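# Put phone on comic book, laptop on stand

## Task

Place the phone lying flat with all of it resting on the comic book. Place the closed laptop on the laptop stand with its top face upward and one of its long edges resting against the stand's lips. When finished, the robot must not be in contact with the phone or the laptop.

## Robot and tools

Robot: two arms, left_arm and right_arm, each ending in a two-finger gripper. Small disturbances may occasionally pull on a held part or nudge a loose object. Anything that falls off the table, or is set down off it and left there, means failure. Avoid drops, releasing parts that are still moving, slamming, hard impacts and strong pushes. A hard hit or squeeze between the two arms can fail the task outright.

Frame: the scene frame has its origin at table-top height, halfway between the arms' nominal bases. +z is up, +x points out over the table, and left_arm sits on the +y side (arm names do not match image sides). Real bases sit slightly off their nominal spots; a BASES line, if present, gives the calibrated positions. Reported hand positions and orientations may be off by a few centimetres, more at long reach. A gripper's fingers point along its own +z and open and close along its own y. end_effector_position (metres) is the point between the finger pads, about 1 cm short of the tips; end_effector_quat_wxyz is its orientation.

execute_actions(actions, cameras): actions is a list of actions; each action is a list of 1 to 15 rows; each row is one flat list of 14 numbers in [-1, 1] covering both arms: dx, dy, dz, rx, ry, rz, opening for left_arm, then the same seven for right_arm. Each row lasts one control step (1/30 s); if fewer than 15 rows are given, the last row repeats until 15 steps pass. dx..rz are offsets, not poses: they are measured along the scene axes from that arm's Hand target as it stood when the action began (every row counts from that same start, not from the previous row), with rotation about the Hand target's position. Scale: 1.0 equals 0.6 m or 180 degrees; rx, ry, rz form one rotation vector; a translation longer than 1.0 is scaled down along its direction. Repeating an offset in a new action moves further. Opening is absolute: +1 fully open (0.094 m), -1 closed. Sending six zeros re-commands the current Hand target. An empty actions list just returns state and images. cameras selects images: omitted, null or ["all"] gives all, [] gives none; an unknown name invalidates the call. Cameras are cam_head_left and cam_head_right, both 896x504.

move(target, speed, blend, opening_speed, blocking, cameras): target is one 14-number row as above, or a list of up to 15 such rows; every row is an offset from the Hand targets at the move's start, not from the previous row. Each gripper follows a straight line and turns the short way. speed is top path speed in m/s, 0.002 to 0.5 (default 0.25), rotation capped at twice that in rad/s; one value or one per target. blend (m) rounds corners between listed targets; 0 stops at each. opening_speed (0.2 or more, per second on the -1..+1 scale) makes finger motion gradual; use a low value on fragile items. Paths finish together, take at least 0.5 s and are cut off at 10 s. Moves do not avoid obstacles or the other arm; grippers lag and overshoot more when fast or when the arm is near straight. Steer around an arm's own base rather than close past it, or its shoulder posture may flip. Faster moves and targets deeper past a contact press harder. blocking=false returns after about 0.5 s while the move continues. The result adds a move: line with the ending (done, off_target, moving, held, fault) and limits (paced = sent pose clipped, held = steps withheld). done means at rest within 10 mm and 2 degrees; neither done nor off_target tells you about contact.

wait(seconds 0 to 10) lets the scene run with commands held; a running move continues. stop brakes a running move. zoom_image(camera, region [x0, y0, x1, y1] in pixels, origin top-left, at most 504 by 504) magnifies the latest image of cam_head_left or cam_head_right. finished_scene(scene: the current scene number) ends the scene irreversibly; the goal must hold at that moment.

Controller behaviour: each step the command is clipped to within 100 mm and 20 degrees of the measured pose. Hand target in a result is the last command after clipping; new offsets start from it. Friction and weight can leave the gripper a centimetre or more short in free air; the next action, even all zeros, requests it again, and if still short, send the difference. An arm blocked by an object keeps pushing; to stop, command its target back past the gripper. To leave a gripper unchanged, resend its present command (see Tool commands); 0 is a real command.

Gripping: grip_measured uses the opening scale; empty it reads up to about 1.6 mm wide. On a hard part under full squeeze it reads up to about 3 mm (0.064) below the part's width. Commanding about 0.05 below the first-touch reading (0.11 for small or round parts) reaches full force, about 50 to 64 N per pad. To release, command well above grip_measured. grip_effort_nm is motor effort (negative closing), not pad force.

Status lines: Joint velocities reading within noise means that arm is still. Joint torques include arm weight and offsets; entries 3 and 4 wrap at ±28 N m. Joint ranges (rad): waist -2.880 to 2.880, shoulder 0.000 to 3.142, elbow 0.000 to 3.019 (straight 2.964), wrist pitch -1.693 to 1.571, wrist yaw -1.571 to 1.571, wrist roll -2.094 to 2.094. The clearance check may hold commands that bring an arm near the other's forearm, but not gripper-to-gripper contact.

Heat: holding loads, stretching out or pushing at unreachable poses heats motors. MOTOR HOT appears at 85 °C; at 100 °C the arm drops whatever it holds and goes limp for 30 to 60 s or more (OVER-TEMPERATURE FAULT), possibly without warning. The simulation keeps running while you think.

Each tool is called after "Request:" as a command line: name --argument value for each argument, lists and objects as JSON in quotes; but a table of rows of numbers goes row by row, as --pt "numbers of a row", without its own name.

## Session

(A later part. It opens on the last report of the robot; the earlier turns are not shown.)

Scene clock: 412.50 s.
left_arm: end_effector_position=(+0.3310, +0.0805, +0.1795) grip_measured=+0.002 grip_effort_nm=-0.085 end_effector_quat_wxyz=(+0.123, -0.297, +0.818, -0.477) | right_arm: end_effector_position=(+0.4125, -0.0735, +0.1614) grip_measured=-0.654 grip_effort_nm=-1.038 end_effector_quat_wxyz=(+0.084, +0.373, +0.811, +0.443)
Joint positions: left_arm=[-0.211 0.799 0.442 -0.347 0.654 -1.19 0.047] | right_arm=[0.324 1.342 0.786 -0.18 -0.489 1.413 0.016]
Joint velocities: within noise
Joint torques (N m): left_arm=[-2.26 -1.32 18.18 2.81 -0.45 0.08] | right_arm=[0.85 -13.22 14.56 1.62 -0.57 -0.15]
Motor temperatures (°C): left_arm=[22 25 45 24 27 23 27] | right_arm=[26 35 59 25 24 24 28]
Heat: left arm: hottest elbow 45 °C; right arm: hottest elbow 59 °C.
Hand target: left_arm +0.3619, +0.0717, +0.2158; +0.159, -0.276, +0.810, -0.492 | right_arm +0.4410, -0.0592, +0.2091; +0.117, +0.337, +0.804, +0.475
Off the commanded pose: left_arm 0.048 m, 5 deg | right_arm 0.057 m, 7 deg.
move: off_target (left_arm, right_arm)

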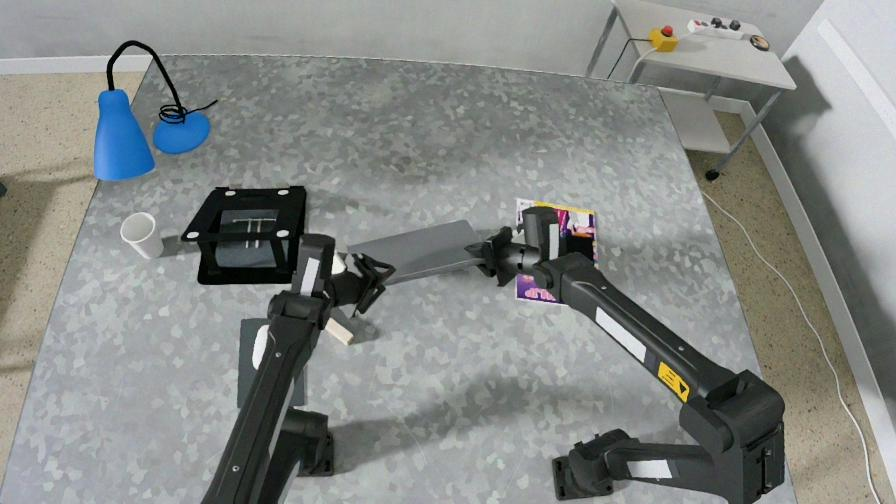

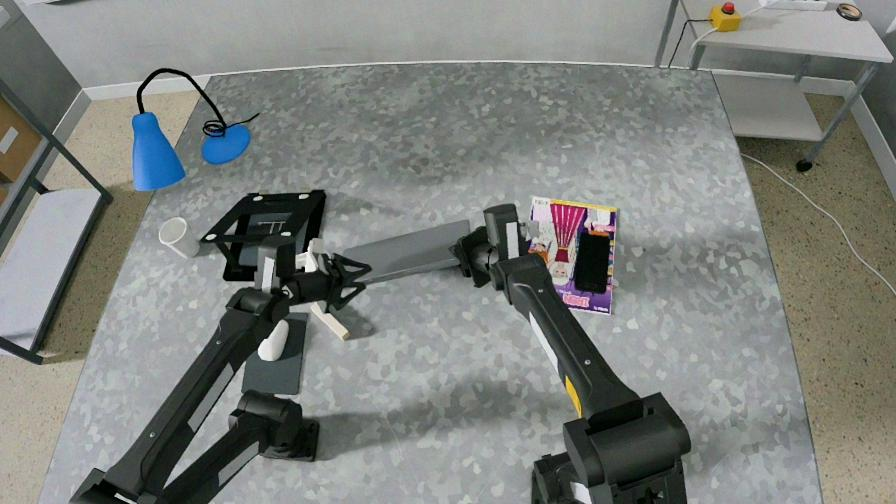

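Request:
move --pt "0.025 -0.015 -0.008 0 0 0 0 0 0 0 0 0 0 -1" --pt "0.025 -0.015 -0.008 0 0 0 -1 0 0 0 0 0 0 -1" --speed 0.06 --opening_speed 0.5

Request:
zoom_image --camera "cam_head_left" --region '[280, 200, 500, 370]'

Scene clock: 419.93 s.
left_arm: end_effector_position=(+0.3520, +0.0716, +0.1744) grip_measured=-0.987 grip_effort_nm=-0.696 end_effector_quat_wxyz=(+0.130, -0.298, +0.818, -0.474) | right_arm: end_effector_position=(+0.4192, -0.0798, +0.1631) grip_measured=-0.654 grip_effort_nm=-1.038 end_effector_quat_wxyz=(+0.092, +0.379, +0.807, +0.443)
Joint positions: left_arm=[-0.24 0.891 0.466 -0.263 0.618 -1.209 0.001] | right_arm=[0.31 1.346 0.792 -0.176 -0.483 1.412 0.016]
Joint velocities: within noise
Joint torques (N m): left_arm=[-2.49 -3.66 17.36 2.29 0.05 0.06] | right_arm=[1.79 -13.45 14.16 1.55 -0.8 -0.13]
Motor temperatures (°C): left_arm=[22 25 45 24 27 23 27] | right_arm=[26 36 56 25 24 24 28]
Heat: left arm: hottest elbow 45 °C; right arm: hottest elbow 56 °C.
Hand target: left_arm +0.3768, +0.0627, +0.2109; +0.159, -0.276, +0.810, -0.492 | right_arm +0.4411, -0.0592, +0.2090; +0.117, +0.337, +0.804, +0.475
Off the commanded pose: left_arm 0.045 m, 5 deg | right_arm 0.055 m, 7 deg.
move: off_target (left_arm, right_arm); target 2's new opening was sent with left_arm's hand 0.048 m and 5 deg from that target

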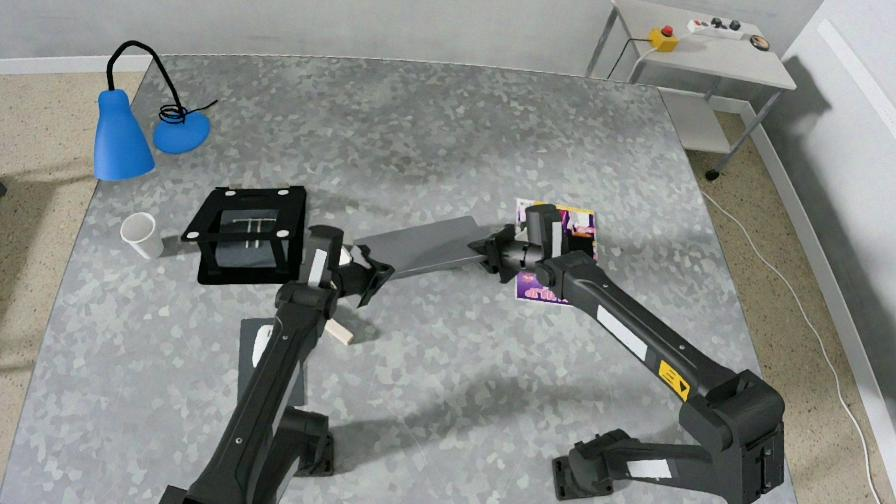

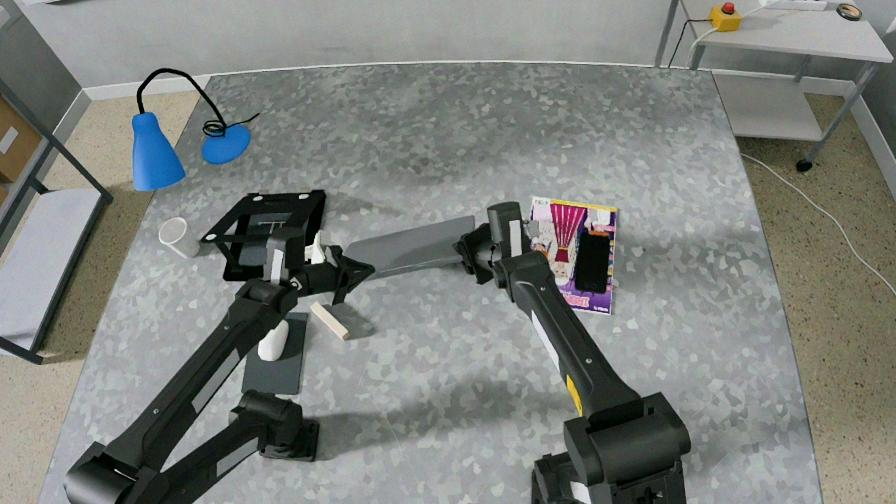

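Scaled by 2.291.

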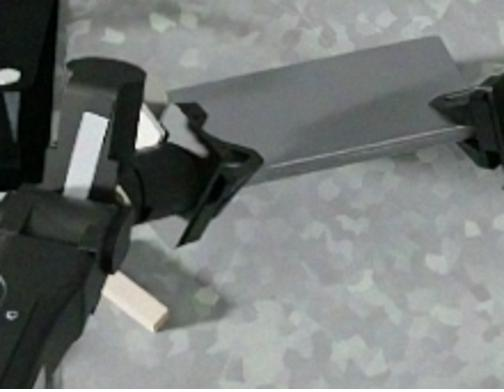

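Request:
move --pt "-0.11 0.07 0.03 0 0 0 -1 0 0 0 0 0 0 -1" --pt "-0.11 0.07 0.03 0 0 0 0.5 0 0 0 0 0 0 -1" --pt "-0.1 0.06 -0.01 0 0 0 0.5 0 0 0 0 0 0 -1" --pt "-0.03 0.015 -0.02 0 0 0 0.5 0 0 0 0 0 0 -1" --speed 0.09

Request:
zoom_image --camera "cam_head_left" --region '[280, 200, 500, 370]'

Request:
zoom_image --camera "cam_head_right" --region '[280, 200, 500, 370]'

Scene clock: 429.43 s.
left_arm: end_effector_position=(+0.3438, +0.0783, +0.1850) grip_measured=+0.498 grip_effort_nm=0.129 end_effector_quat_wxyz=(+0.142, -0.289, +0.813, -0.486) | right_arm: end_effector_position=(+0.4197, -0.0802, +0.1632) grip_measured=-0.654 grip_effort_nm=-1.038 end_effector_quat_wxyz=(+0.094, +0.377, +0.809, +0.442)
Joint positions: left_arm=[-0.215 0.828 0.449 -0.276 0.644 -1.195 0.07] | right_arm=[0.31 1.346 0.793 -0.176 -0.48 1.405 0.016]
Joint velocities: within noise
Joint torques (N m): left_arm=[-2.26 -2.55 14.2 2.74 -0.3 0.11] | right_arm=[1.79 -13.57 14.17 1.54 -0.93 -0.08]
Motor temperatures (°C): left_arm=[22 25 46 24 27 23 27] | right_arm=[26 36 54 25 25 24 28]
Heat: left arm: hottest elbow 46 °C; right arm: hottest elbow 54 °C.
Hand target: left_arm +0.3589, +0.0717, +0.1990; +0.159, -0.276, +0.810, -0.492 | right_arm +0.4410, -0.0592, +0.2090; +0.116, +0.337, +0.804, +0.475
Off the commanded pose: left_arm 0.022 m, 3 deg | right_arm 0.055 m, 6 deg.
move: off_target (left_arm, right_arm); target 2's new opening was sent with left_arm's hand 0.013 m and 2 deg from that target

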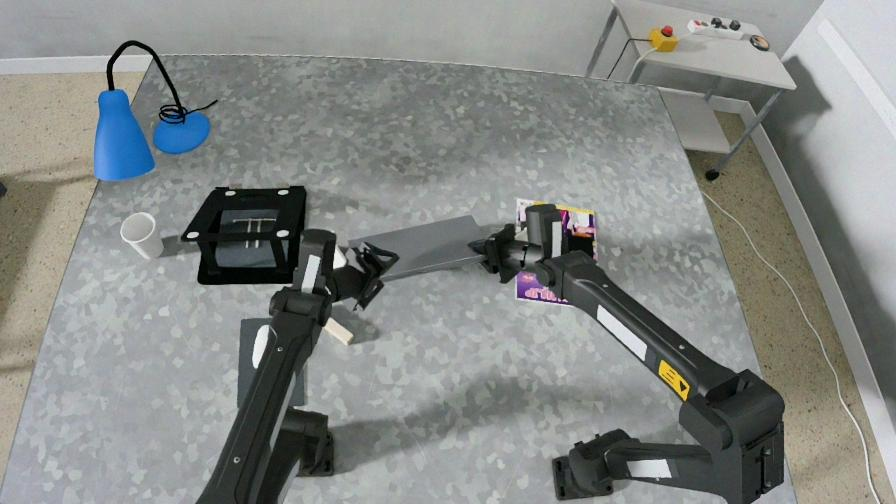

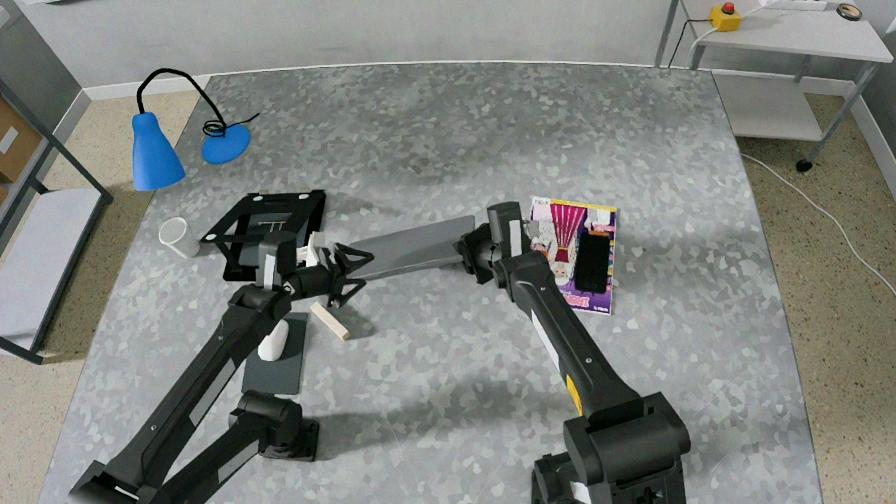

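Scaled by 2.291.

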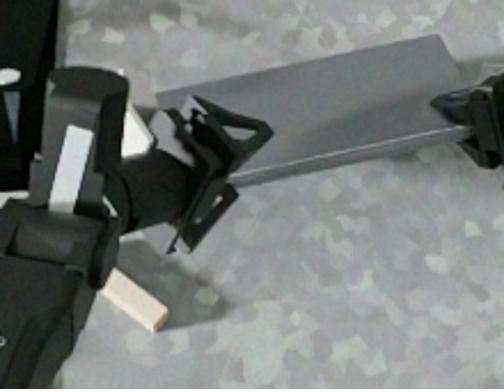

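Scaled by 2.291.

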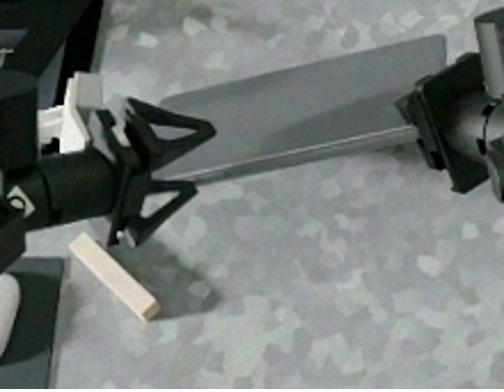

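Request:
move --pt "-0.03 0.03 0.0 0 0 0 0.5 0 0 0 0 0 0 -1" --pt "-0.03 0.03 -0.05 0 0 0 0.5 0 0 0 0 0 0 -1" --pt "0.05 -0.03 -0.05 0 0 0 0.5 0 0 0 0 0 0 -1" --speed 0.07

Request:
zoom_image --camera "cam_head_left" --region '[280, 200, 500, 370]'

Request:
zoom_image --camera "cam_head_right" --region '[280, 200, 500, 370]'

Scene clock: 434.67 s.
left_arm: end_effector_position=(+0.3561, +0.0674, +0.1359) grip_measured=+0.498 grip_effort_nm=0.115 end_effector_quat_wxyz=(+0.126, -0.304, +0.817, -0.473) | right_arm: end_effector_position=(+0.4199, -0.0805, +0.1630) grip_measured=-0.654 grip_effort_nm=-1.033 end_effector_quat_wxyz=(+0.090, +0.387, +0.804, +0.443)
Joint positions: left_arm=[-0.254 0.994 0.404 -0.097 0.604 -1.231 0.07] | right_arm=[0.31 1.346 0.793 -0.176 -0.477 1.429 0.016]
Joint velocities: within noise
Joint torques (N m): left_arm=[-2.37 -3.14 16.84 2.93 -0.06 0.18] | right_arm=[1.85 -13.57 14.09 1.55 -0.95 -0.29]
Motor temperatures (°C): left_arm=[22 25 46 24 27 23 27] | right_arm=[26 36 54 25 25 24 28]
Heat: left arm: hottest elbow 46 °C; right arm: hottest elbow 54 °C.
Hand target: left_arm +0.3889, +0.0536, +0.1690; +0.159, -0.276, +0.810, -0.492 | right_arm +0.4410, -0.0592, +0.2090; +0.117, +0.337, +0.804, +0.475
Off the commanded pose: left_arm 0.049 m, 6 deg | right_arm 0.055 m, 7 deg.
move: off_target (left_arm, right_arm)

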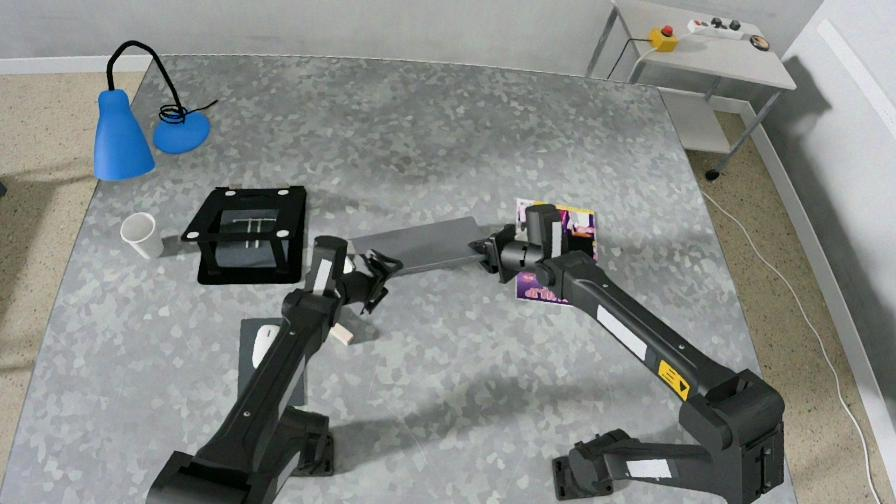

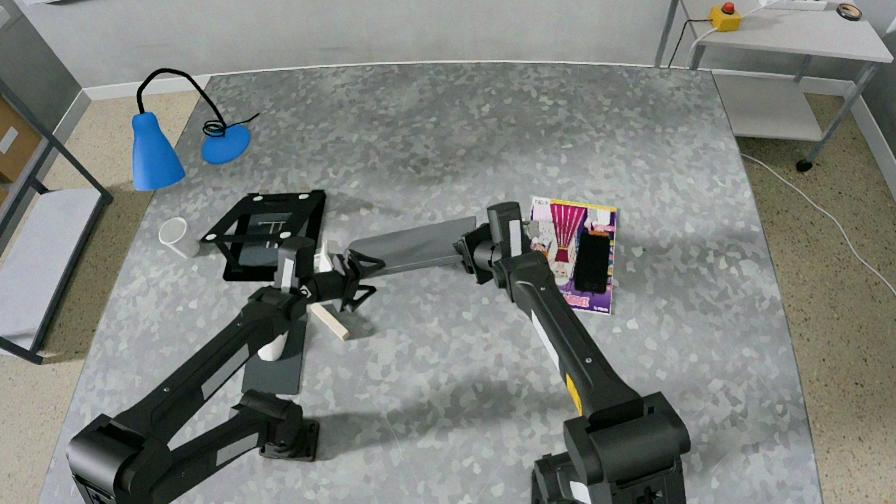

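Scaled by 2.291.

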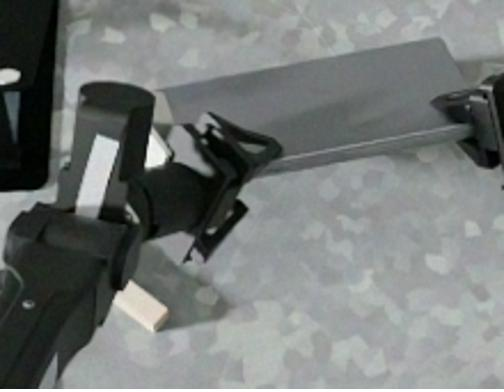

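Scaled by 2.291.

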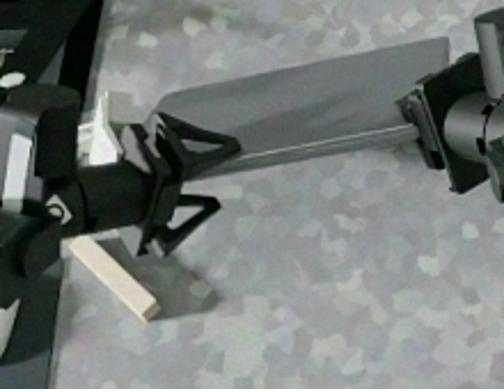

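Request:
move --pt "0.0 -0.0 0 0 0 0 -1 0 0 0 0 0 0 -1" --speed 0.07 --opening_speed 0.6

Request:
zoom_image --camera "cam_head_right" --region '[280, 200, 500, 370]'

Scene clock: 440.13 s.
left_arm: end_effector_position=(+0.3715, +0.0649, +0.1509) grip_measured=-0.263 grip_effort_nm=-1.004 end_effector_quat_wxyz=(+0.117, -0.349, +0.787, -0.495) | right_arm: end_effector_position=(+0.4196, -0.0796, +0.1559) grip_measured=-0.641 grip_effort_nm=-1.038 end_effector_quat_wxyz=(+0.064, +0.425, +0.788, +0.441)
Joint positions: left_arm=[-0.254 1.008 0.426 -0.039 0.597 -1.374 0.035] | right_arm=[0.311 1.36 0.793 -0.178 -0.478 1.519 0.017]
Joint velocities: within noise
Joint torques (N m): left_arm=[-2.61 -3.55 14.83 1.76 -0.11 1.42] | right_arm=[1.96 -15.15 13.63 1.88 -0.66 -1.03]
Motor temperatures (°C): left_arm=[22 25 46 24 27 24 27] | right_arm=[26 36 53 25 25 24 28]
Heat: left arm: hottest elbow 46 °C; right arm: hottest elbow 53 °C.
Hand target: left_arm +0.3889, +0.0537, +0.1690; +0.159, -0.276, +0.810, -0.492 | right_arm +0.4410, -0.0591, +0.2090; +0.116, +0.337, +0.804, +0.475
Off the commanded pose: left_arm 0.027 m, 10 deg | right_arm 0.061 m, 12 deg.
move: off_target (left_arm, right_arm)

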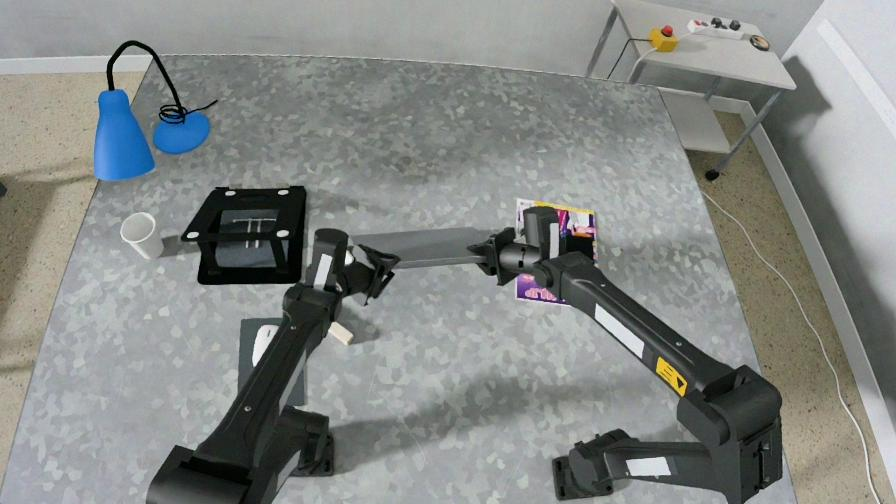

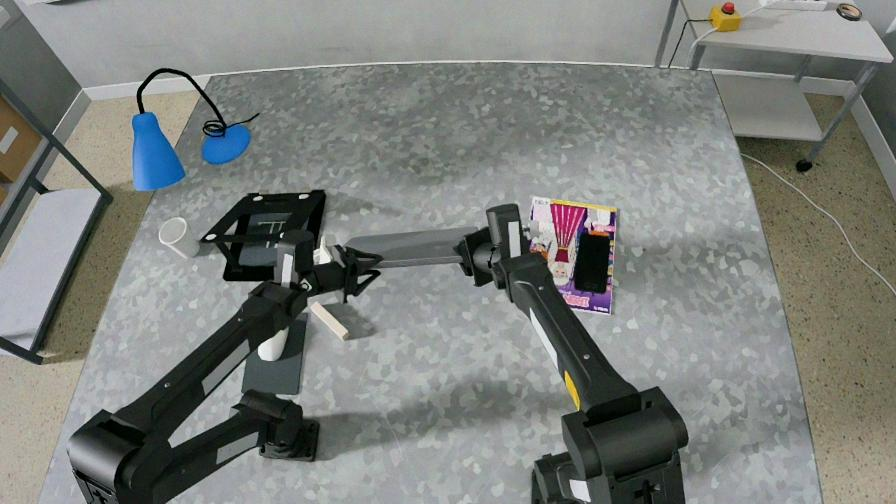

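Scaled by 2.291.

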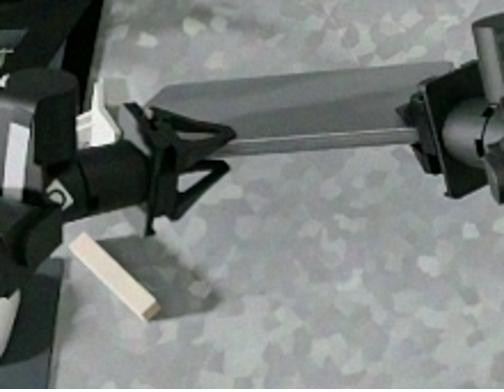

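Request:
move --pt "0.03 0 0.15 0.02 0 0 -1 0.0 0 0.15 -0.03 0 0 -1" --speed 0.12

Request:
zoom_image --camera "cam_head_left" --region '[280, 160, 540, 350]'

Scene clock: 451.37 s.
left_arm: end_effector_position=(+0.3709, +0.0652, +0.1822) grip_measured=-0.342 grip_effort_nm=-0.974 end_effector_quat_wxyz=(+0.073, -0.385, +0.809, -0.439) | right_arm: end_effector_position=(+0.4004, -0.0846, +0.1778) grip_measured=-0.611 grip_effort_nm=-1.043 end_effector_quat_wxyz=(+0.040, +0.469, +0.794, +0.385)
Joint positions: left_arm=[-0.271 0.968 0.586 -0.407 0.553 -1.363 0.031] | right_arm=[0.336 1.291 0.863 -0.44 -0.411 1.561 0.018]
Joint velocities: within noise
Joint torques (N m): left_arm=[-1.96 -9.52 21.79 1.68 -0.34 1.74] | right_arm=[1.67 -17.85 17.11 1.52 -0.07 -1.85]
Motor temperatures (°C): left_arm=[22 25 46 24 27 25 28] | right_arm=[26 36 53 25 25 25 28]
Heat: left arm: hottest elbow 46 °C; right arm: hottest elbow 53 °C.
Hand target: left_arm +0.4069, +0.0537, +0.2591; +0.168, -0.271, +0.825, -0.466 | right_arm +0.4317, -0.0652, +0.2708; +0.131, +0.333, +0.825, +0.436
Off the commanded pose: left_arm 0.086 m, 17 deg | right_arm 0.130 m, 20 deg; position clipped.
move: off_target (left_arm, right_arm); limits=paced

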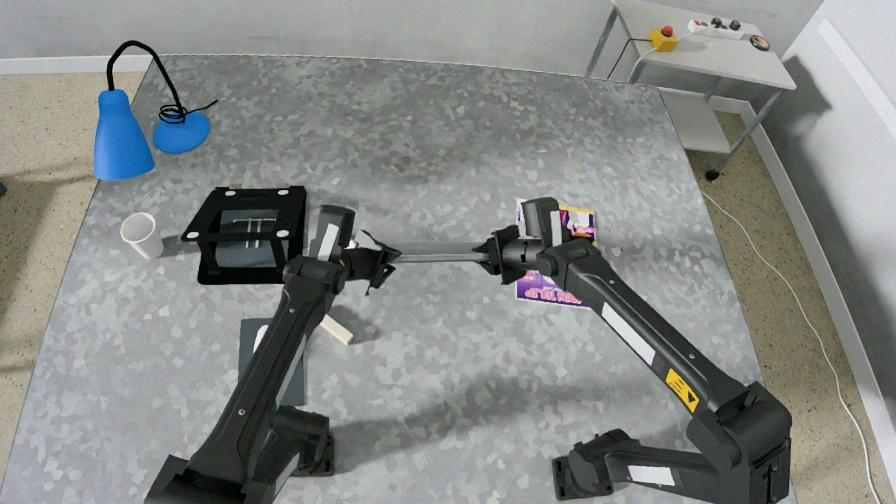

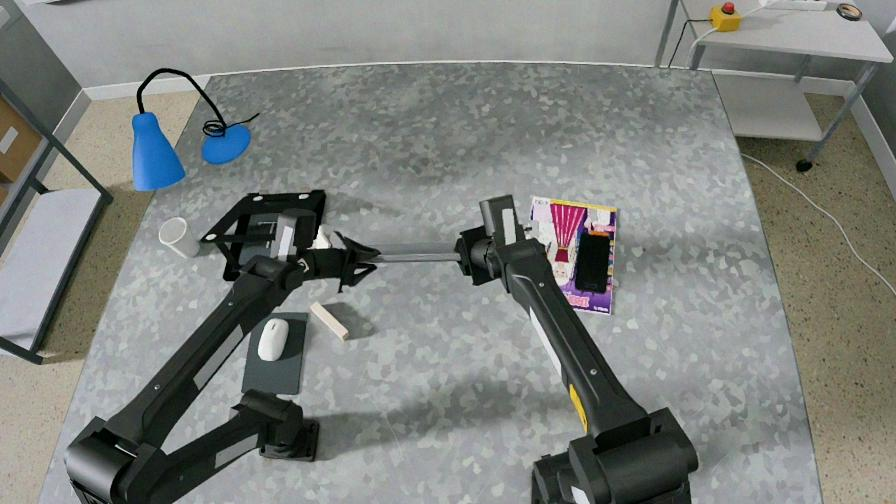

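Scaled by 1.938.

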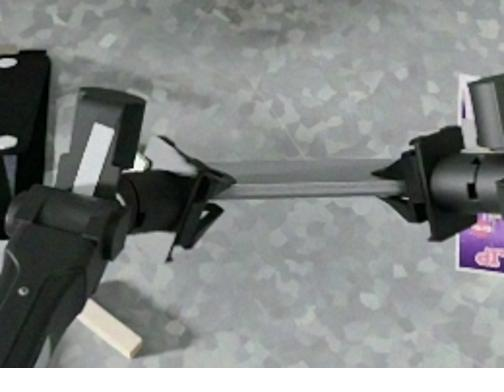

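Request:
move --pt "0.0 0 0.06 0 -0.1 0 -1 0.03 0.01 0.1 0 -0.12 0 -1" --speed 0.12

Request:
zoom_image --camera "cam_head_left" --region '[280, 160, 540, 350]'

Scene clock: 460.30 s.
left_arm: end_effector_position=(+0.3971, +0.0644, +0.2354) grip_measured=-0.387 grip_effort_nm=-1.004 end_effector_quat_wxyz=(+0.199, -0.325, +0.788, -0.483) | right_arm: end_effector_position=(+0.4185, -0.0849, +0.2305) grip_measured=-0.610 grip_effort_nm=-1.043 end_effector_quat_wxyz=(+0.139, +0.461, +0.766, +0.426)
Joint positions: left_arm=[-0.29 0.904 0.587 -0.215 0.466 -1.313 0.029] | right_arm=[0.369 1.208 0.863 -0.324 -0.27 1.59 0.018]
Joint velocities: within noise
Joint torques (N m): left_arm=[-2.96 -9.23 15.46 4.01 0.33 2] | right_arm=[2.2 -15.15 17.43 2.76 0.17 -1.83]
Motor temperatures (°C): left_arm=[22 25 46 24 27 26 28] | right_arm=[26 37 58 25 25 27 28]
Heat: left arm: hottest elbow 46 °C; right arm: hottest elbow 58 °C.
Hand target: left_arm +0.4070, +0.0538, +0.2950; +0.295, -0.195, +0.789, -0.503 | right_arm +0.4472, -0.0611, +0.3228; +0.233, +0.326, +0.785, +0.472
Off the commanded pose: left_arm 0.061 m, 19 deg | right_arm 0.108 m, 31 deg; position and orientation clipped.
move: off_target (left_arm, right_arm); limits=paced

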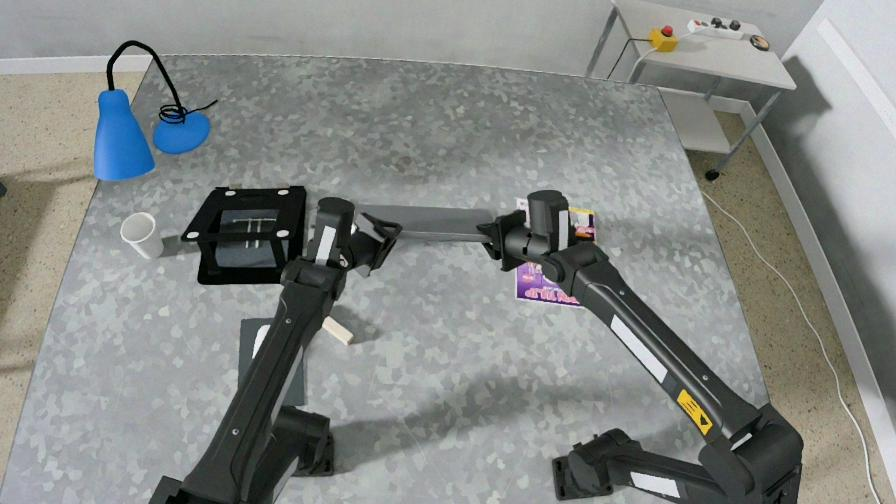

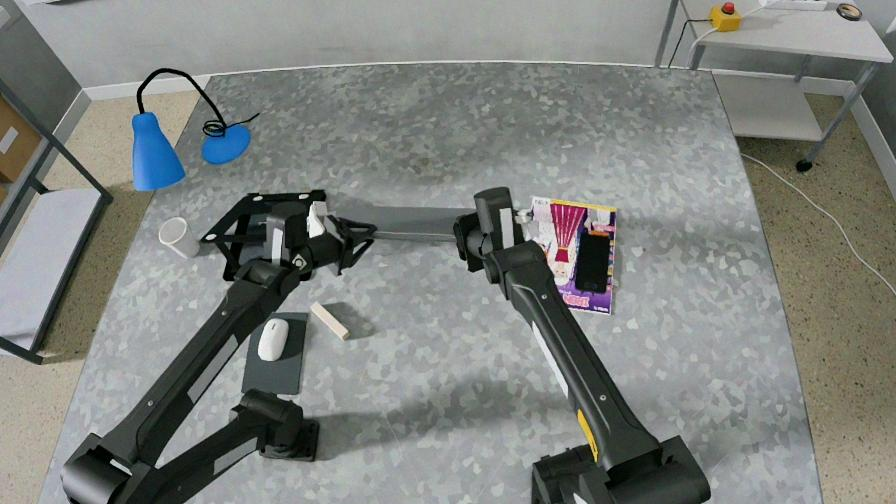

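Scaled by 1.938.

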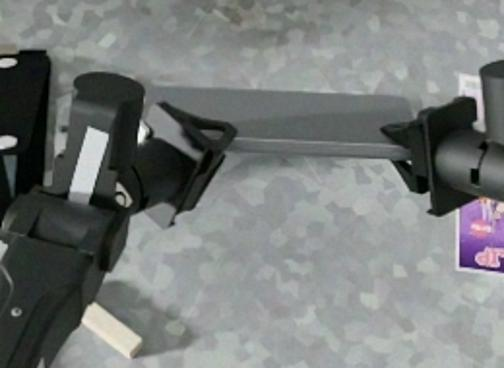

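Request:
move --pt "0.02 0.3 0.06 0 -0.02 0 -1 0.02 0.3 0.03 0 -0.02 0 -1" --speed 0.12

Request:
zoom_image --camera "cam_head_left" --region '[180, 140, 480, 350]'

Scene clock: 466.47 s.
left_arm: end_effector_position=(+0.3892, +0.2311, +0.2419) grip_measured=-0.419 grip_effort_nm=-1.009 end_effector_quat_wxyz=(+0.177, -0.370, +0.748, -0.521) | right_arm: end_effector_position=(+0.4288, +0.0857, +0.2630) grip_measured=-0.623 grip_effort_nm=-1.043 end_effector_quat_wxyz=(+0.191, +0.397, +0.782, +0.440)
Joint positions: left_arm=[0.358 0.933 0.638 -0.538 1.01 -0.953 0.027] | right_arm=[0.715 1.427 1.109 -0.252 0.025 1.646 0.018]
Joint velocities: within noise
Joint torques (N m): left_arm=[-1.9 -8.82 23.64 2.02 1.61 1.63] | right_arm=[1.44 -15.38 18.66 2.76 0.72 -1.39]
Motor temperatures (°C): left_arm=[22 25 46 24 27 27 28] | right_arm=[26 37 60 25 25 28 28]
Heat: left arm: hottest elbow 46 °C; right arm: hottest elbow 60 °C.
Hand target: left_arm +0.4189, +0.2336, +0.3310; +0.282, -0.233, +0.775, -0.516 | right_arm +0.4592, +0.1188, +0.3408; +0.258, +0.311, +0.778, +0.482
Off the commanded pose: left_arm 0.094 m, 28 deg; orientation clipped | right_arm 0.090 m, 13 deg.
move: off_target (left_arm, right_arm); limits=paced

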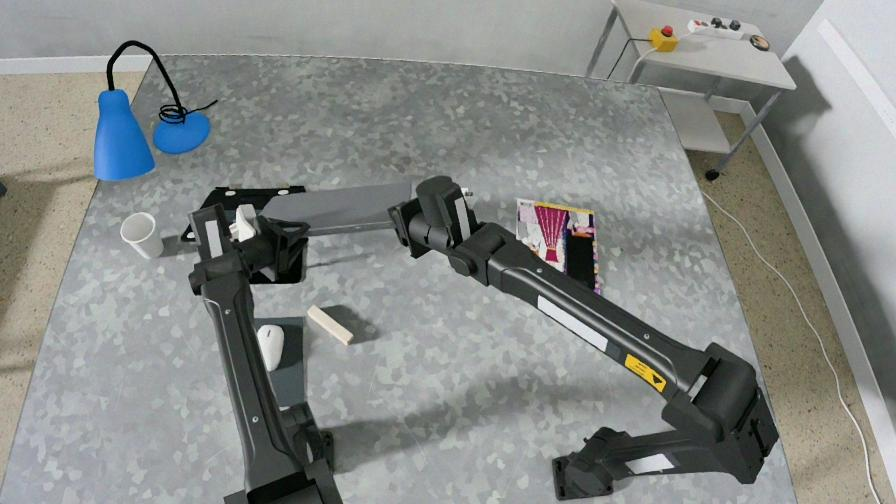

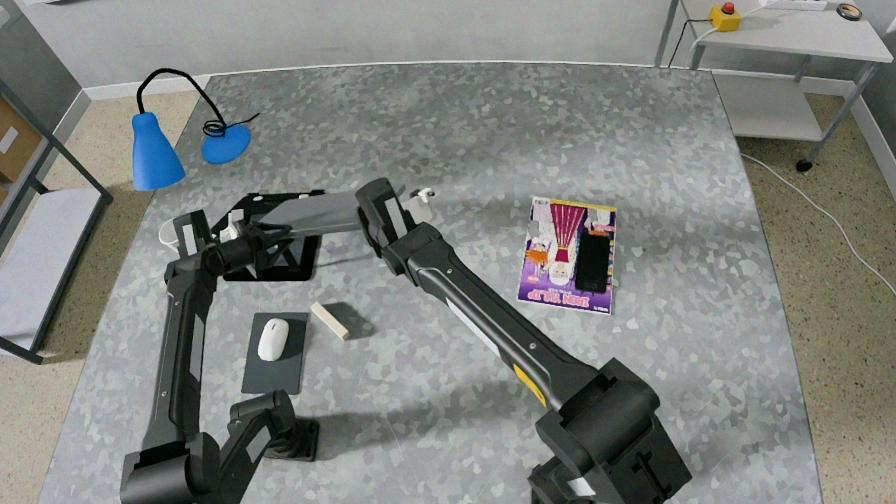

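Scaled by 1.680.

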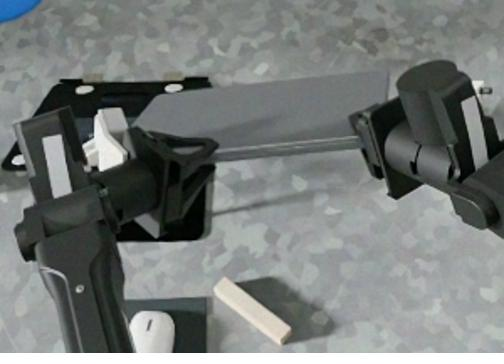

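Request:
move --pt "0.04 0.3 0.03 0 -0.0 0 -1 0.02 0.3 0.0 0 0 0 -1" --speed 0.12

Request:
zoom_image --camera "cam_head_left" --region '[120, 120, 440, 330]'

Request:
zoom_image --camera "cam_head_right" --region '[120, 120, 440, 330]'

Scene clock: 472.43 s.
left_arm: end_effector_position=(+0.4223, +0.4092, +0.2699) grip_measured=-0.430 grip_effort_nm=-1.009 end_effector_quat_wxyz=(+0.189, -0.356, +0.740, -0.538) | right_arm: end_effector_position=(+0.4598, +0.2661, +0.2995) grip_measured=-0.635 grip_effort_nm=-1.038 end_effector_quat_wxyz=(+0.220, +0.376, +0.772, +0.464)
Joint positions: left_arm=[0.763 1.415 1.119 -1.288 1.214 -0.095 0.027] | right_arm=[0.91 1.779 1.595 -0.321 0.212 1.697 0.017]
Joint velocities: within noise
Joint torques (N m): left_arm=[-2.78 -17.55 20.67 -0.09 2 1.45] | right_arm=[1.61 -19.84 17.76 1.95 0.31 -1.17]
Motor temperatures (°C): left_arm=[22 25 47 24 28 27 28] | right_arm=[26 37 63 25 25 28 28]
Heat: left arm: hottest elbow 47 °C; right arm: hottest elbow 63 °C.
Hand target: left_arm +0.4429, +0.4137, +0.3489; +0.282, -0.234, +0.775, -0.515 | right_arm +0.4712, +0.2989, +0.3407; +0.258, +0.311, +0.778, +0.482
Off the commanded pose: left_arm 0.082 m, 18 deg | right_arm 0.054 m, 9 deg.
move: off_target (left_arm, right_arm); limits=paced

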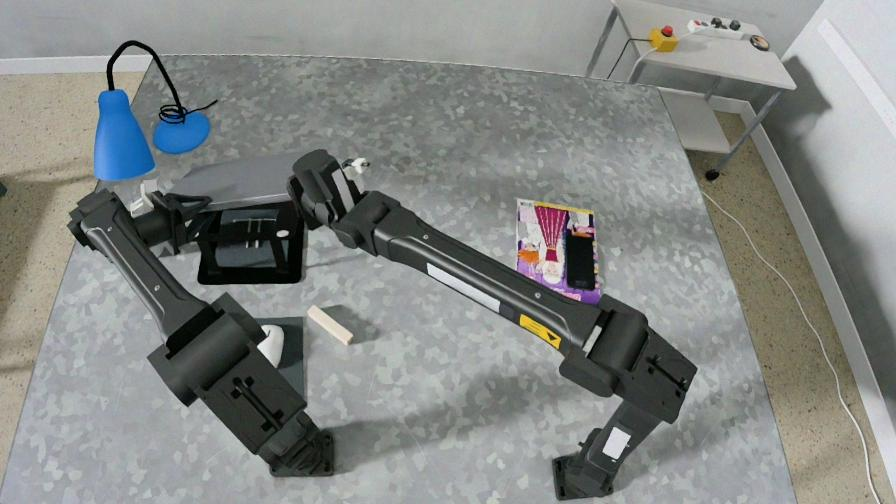

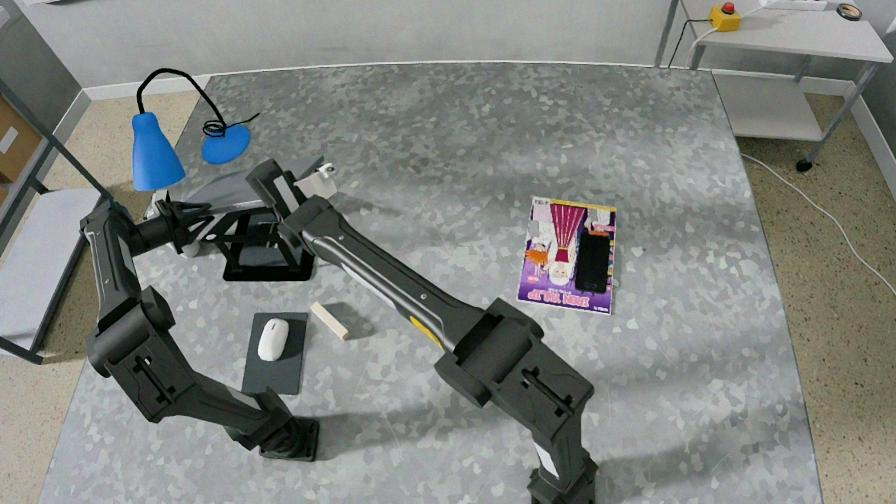

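Scaled by 1.575.

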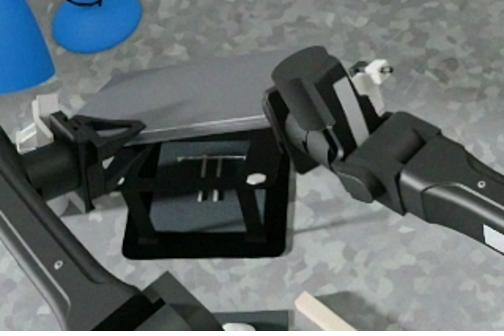

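Scaled by 1.575.

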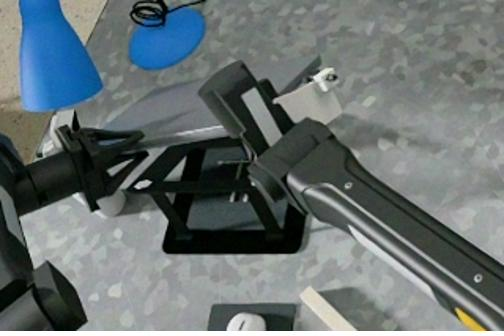

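Request:
move --pt "0.0 0.04 -0.15 0 -0.0 0 -1 0.0 0.04 -0.14 0 0 0 -1" --speed 0.08

Request:
zoom_image --camera "cam_head_left" --region '[120, 120, 440, 330]'

Request:
zoom_image --camera "cam_head_right" --region '[120, 120, 440, 330]'

Scene clock: 479.47 s.
left_arm: end_effector_position=(+0.4360, +0.4424, +0.2140) grip_measured=-0.430 grip_effort_nm=-1.009 end_effector_quat_wxyz=(+0.207, -0.340, +0.747, -0.533) | right_arm: end_effector_position=(+0.4697, +0.2984, +0.2403) grip_measured=-0.635 grip_effort_nm=-1.043 end_effector_quat_wxyz=(+0.220, +0.380, +0.765, +0.472)
Joint positions: left_arm=[0.795 1.56 1.12 -1.199 1.217 0.017 0.027] | right_arm=[0.929 1.897 1.595 -0.189 0.232 1.717 0.017]
Joint velocities: within noise
Joint torques (N m): left_arm=[-2.9 -19.25 11.86 0.34 1.84 1.63] | right_arm=[1.67 -22.3 13.24 2.91 0.28 -1.24]
Motor temperatures (°C): left_arm=[22 26 47 24 30 27 28] | right_arm=[26 37 62 25 25 28 28]
Heat: left arm: hottest elbow 47 °C; right arm: hottest elbow 62 °C.
Hand target: left_arm +0.4429, +0.4378, +0.2590; +0.282, -0.233, +0.775, -0.515 | right_arm +0.4713, +0.3228, +0.2569; +0.258, +0.311, +0.778, +0.482
Off the commanded pose: left_arm 0.046 m, 15 deg | right_arm 0.030 m, 9 deg.
move: off_target (left_arm, right_arm)

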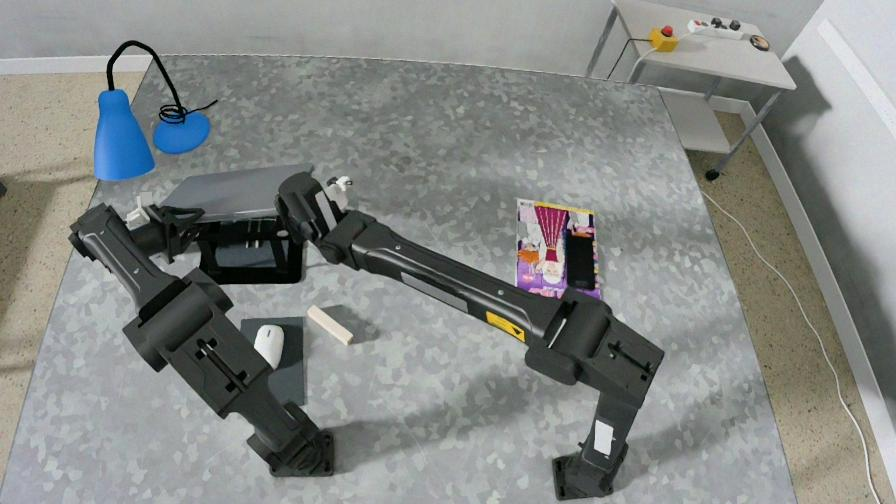

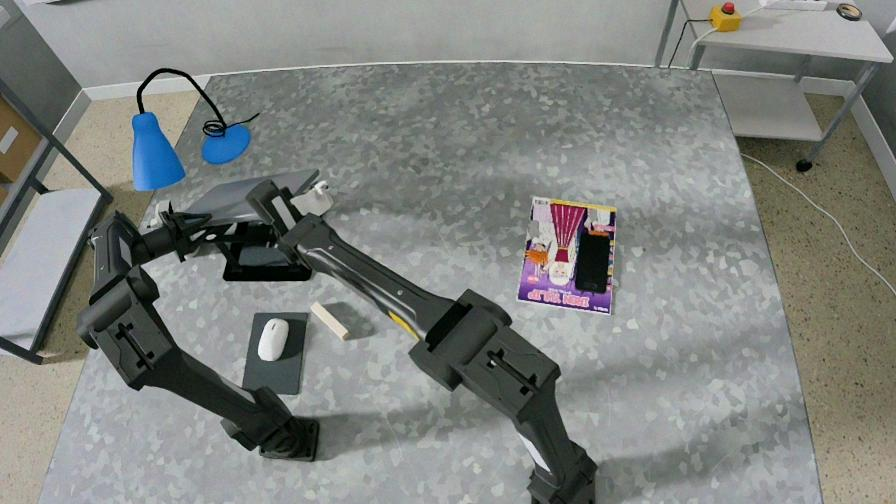

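Scaled by 1.575.

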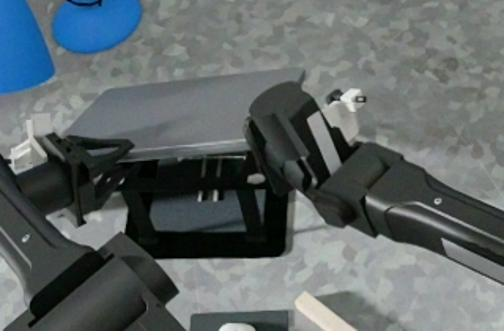

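Scaled by 1.575.

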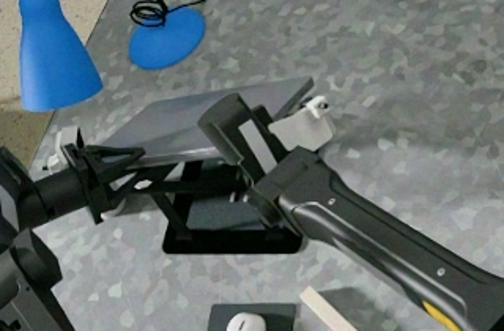

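Request:
move --pt "0.0 0.0 -0.08 0 -0.0 0 -1 0.0 -0.01 -0.11 0 0 0 -1" --speed 0.06

Request:
zoom_image --camera "cam_head_left" --region '[120, 120, 440, 330]'

Request:
zoom_image --camera "cam_head_right" --region '[120, 120, 440, 330]'

Scene clock: 485.67 s.
left_arm: end_effector_position=(+0.4367, +0.4460, +0.1734) grip_measured=-0.430 grip_effort_nm=-1.009 end_effector_quat_wxyz=(+0.217, -0.334, +0.750, -0.529) | right_arm: end_effector_position=(+0.4716, +0.3030, +0.1970) grip_measured=-0.635 grip_effort_nm=-1.043 end_effector_quat_wxyz=(+0.220, +0.378, +0.757, +0.486)
Joint positions: left_arm=[0.8 1.613 1.065 -1.077 1.216 0.028 0.027] | right_arm=[0.93 1.946 1.53 -0.043 0.229 1.72 0.017]
Joint velocities: within noise
Joint torques (N m): left_arm=[-2.49 -19.49 9.76 0.39 1.87 1.61] | right_arm=[1.26 -22.24 10.28 2.97 0.14 -1.29]
Motor temperatures (°C): left_arm=[22 26 46 24 31 27 28] | right_arm=[26 37 60 25 24 28 28]
Heat: left arm: hottest elbow 46 °C; right arm: hottest elbow 60 °C.
Hand target: left_arm +0.4429, +0.4376, +0.2109; +0.282, -0.233, +0.775, -0.515 | right_arm +0.4713, +0.3168, +0.1910; +0.258, +0.311, +0.778, +0.482
Off the commanded pose: left_arm 0.039 m, 14 deg | right_arm 0.015 m, 9 deg.
move: off_target (left_arm, right_arm)

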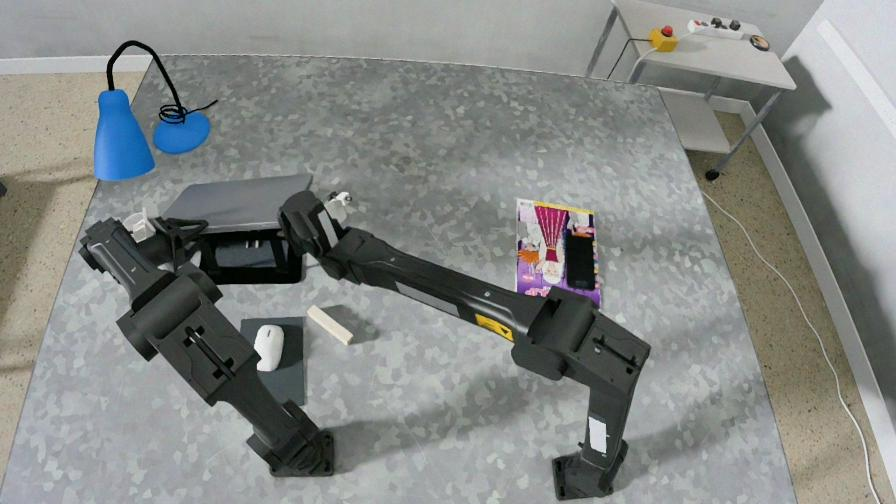

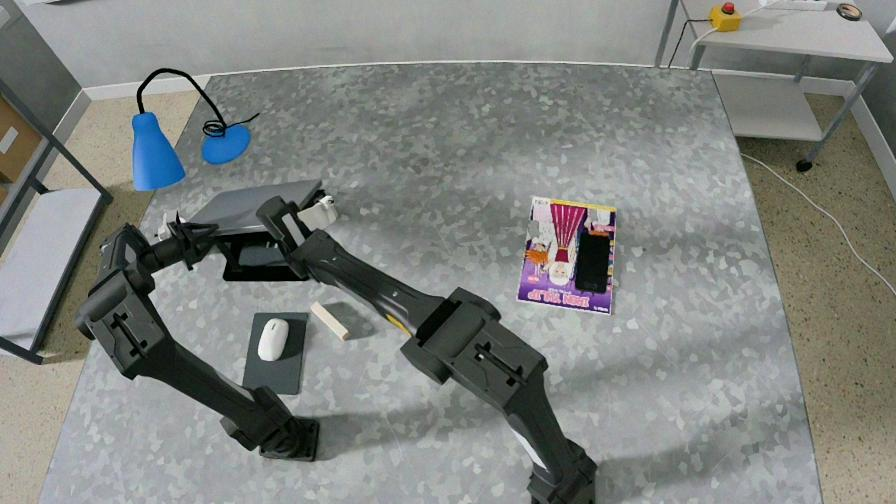

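Scaled by 1.575.

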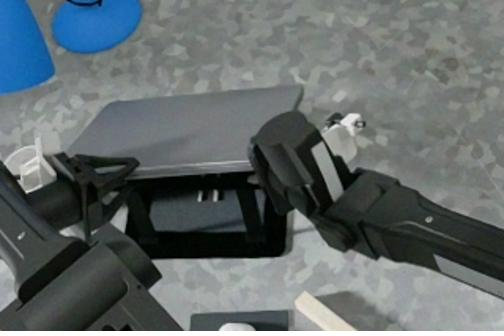

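Scaled by 1.575.

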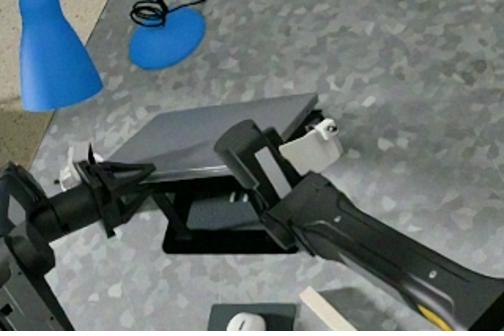

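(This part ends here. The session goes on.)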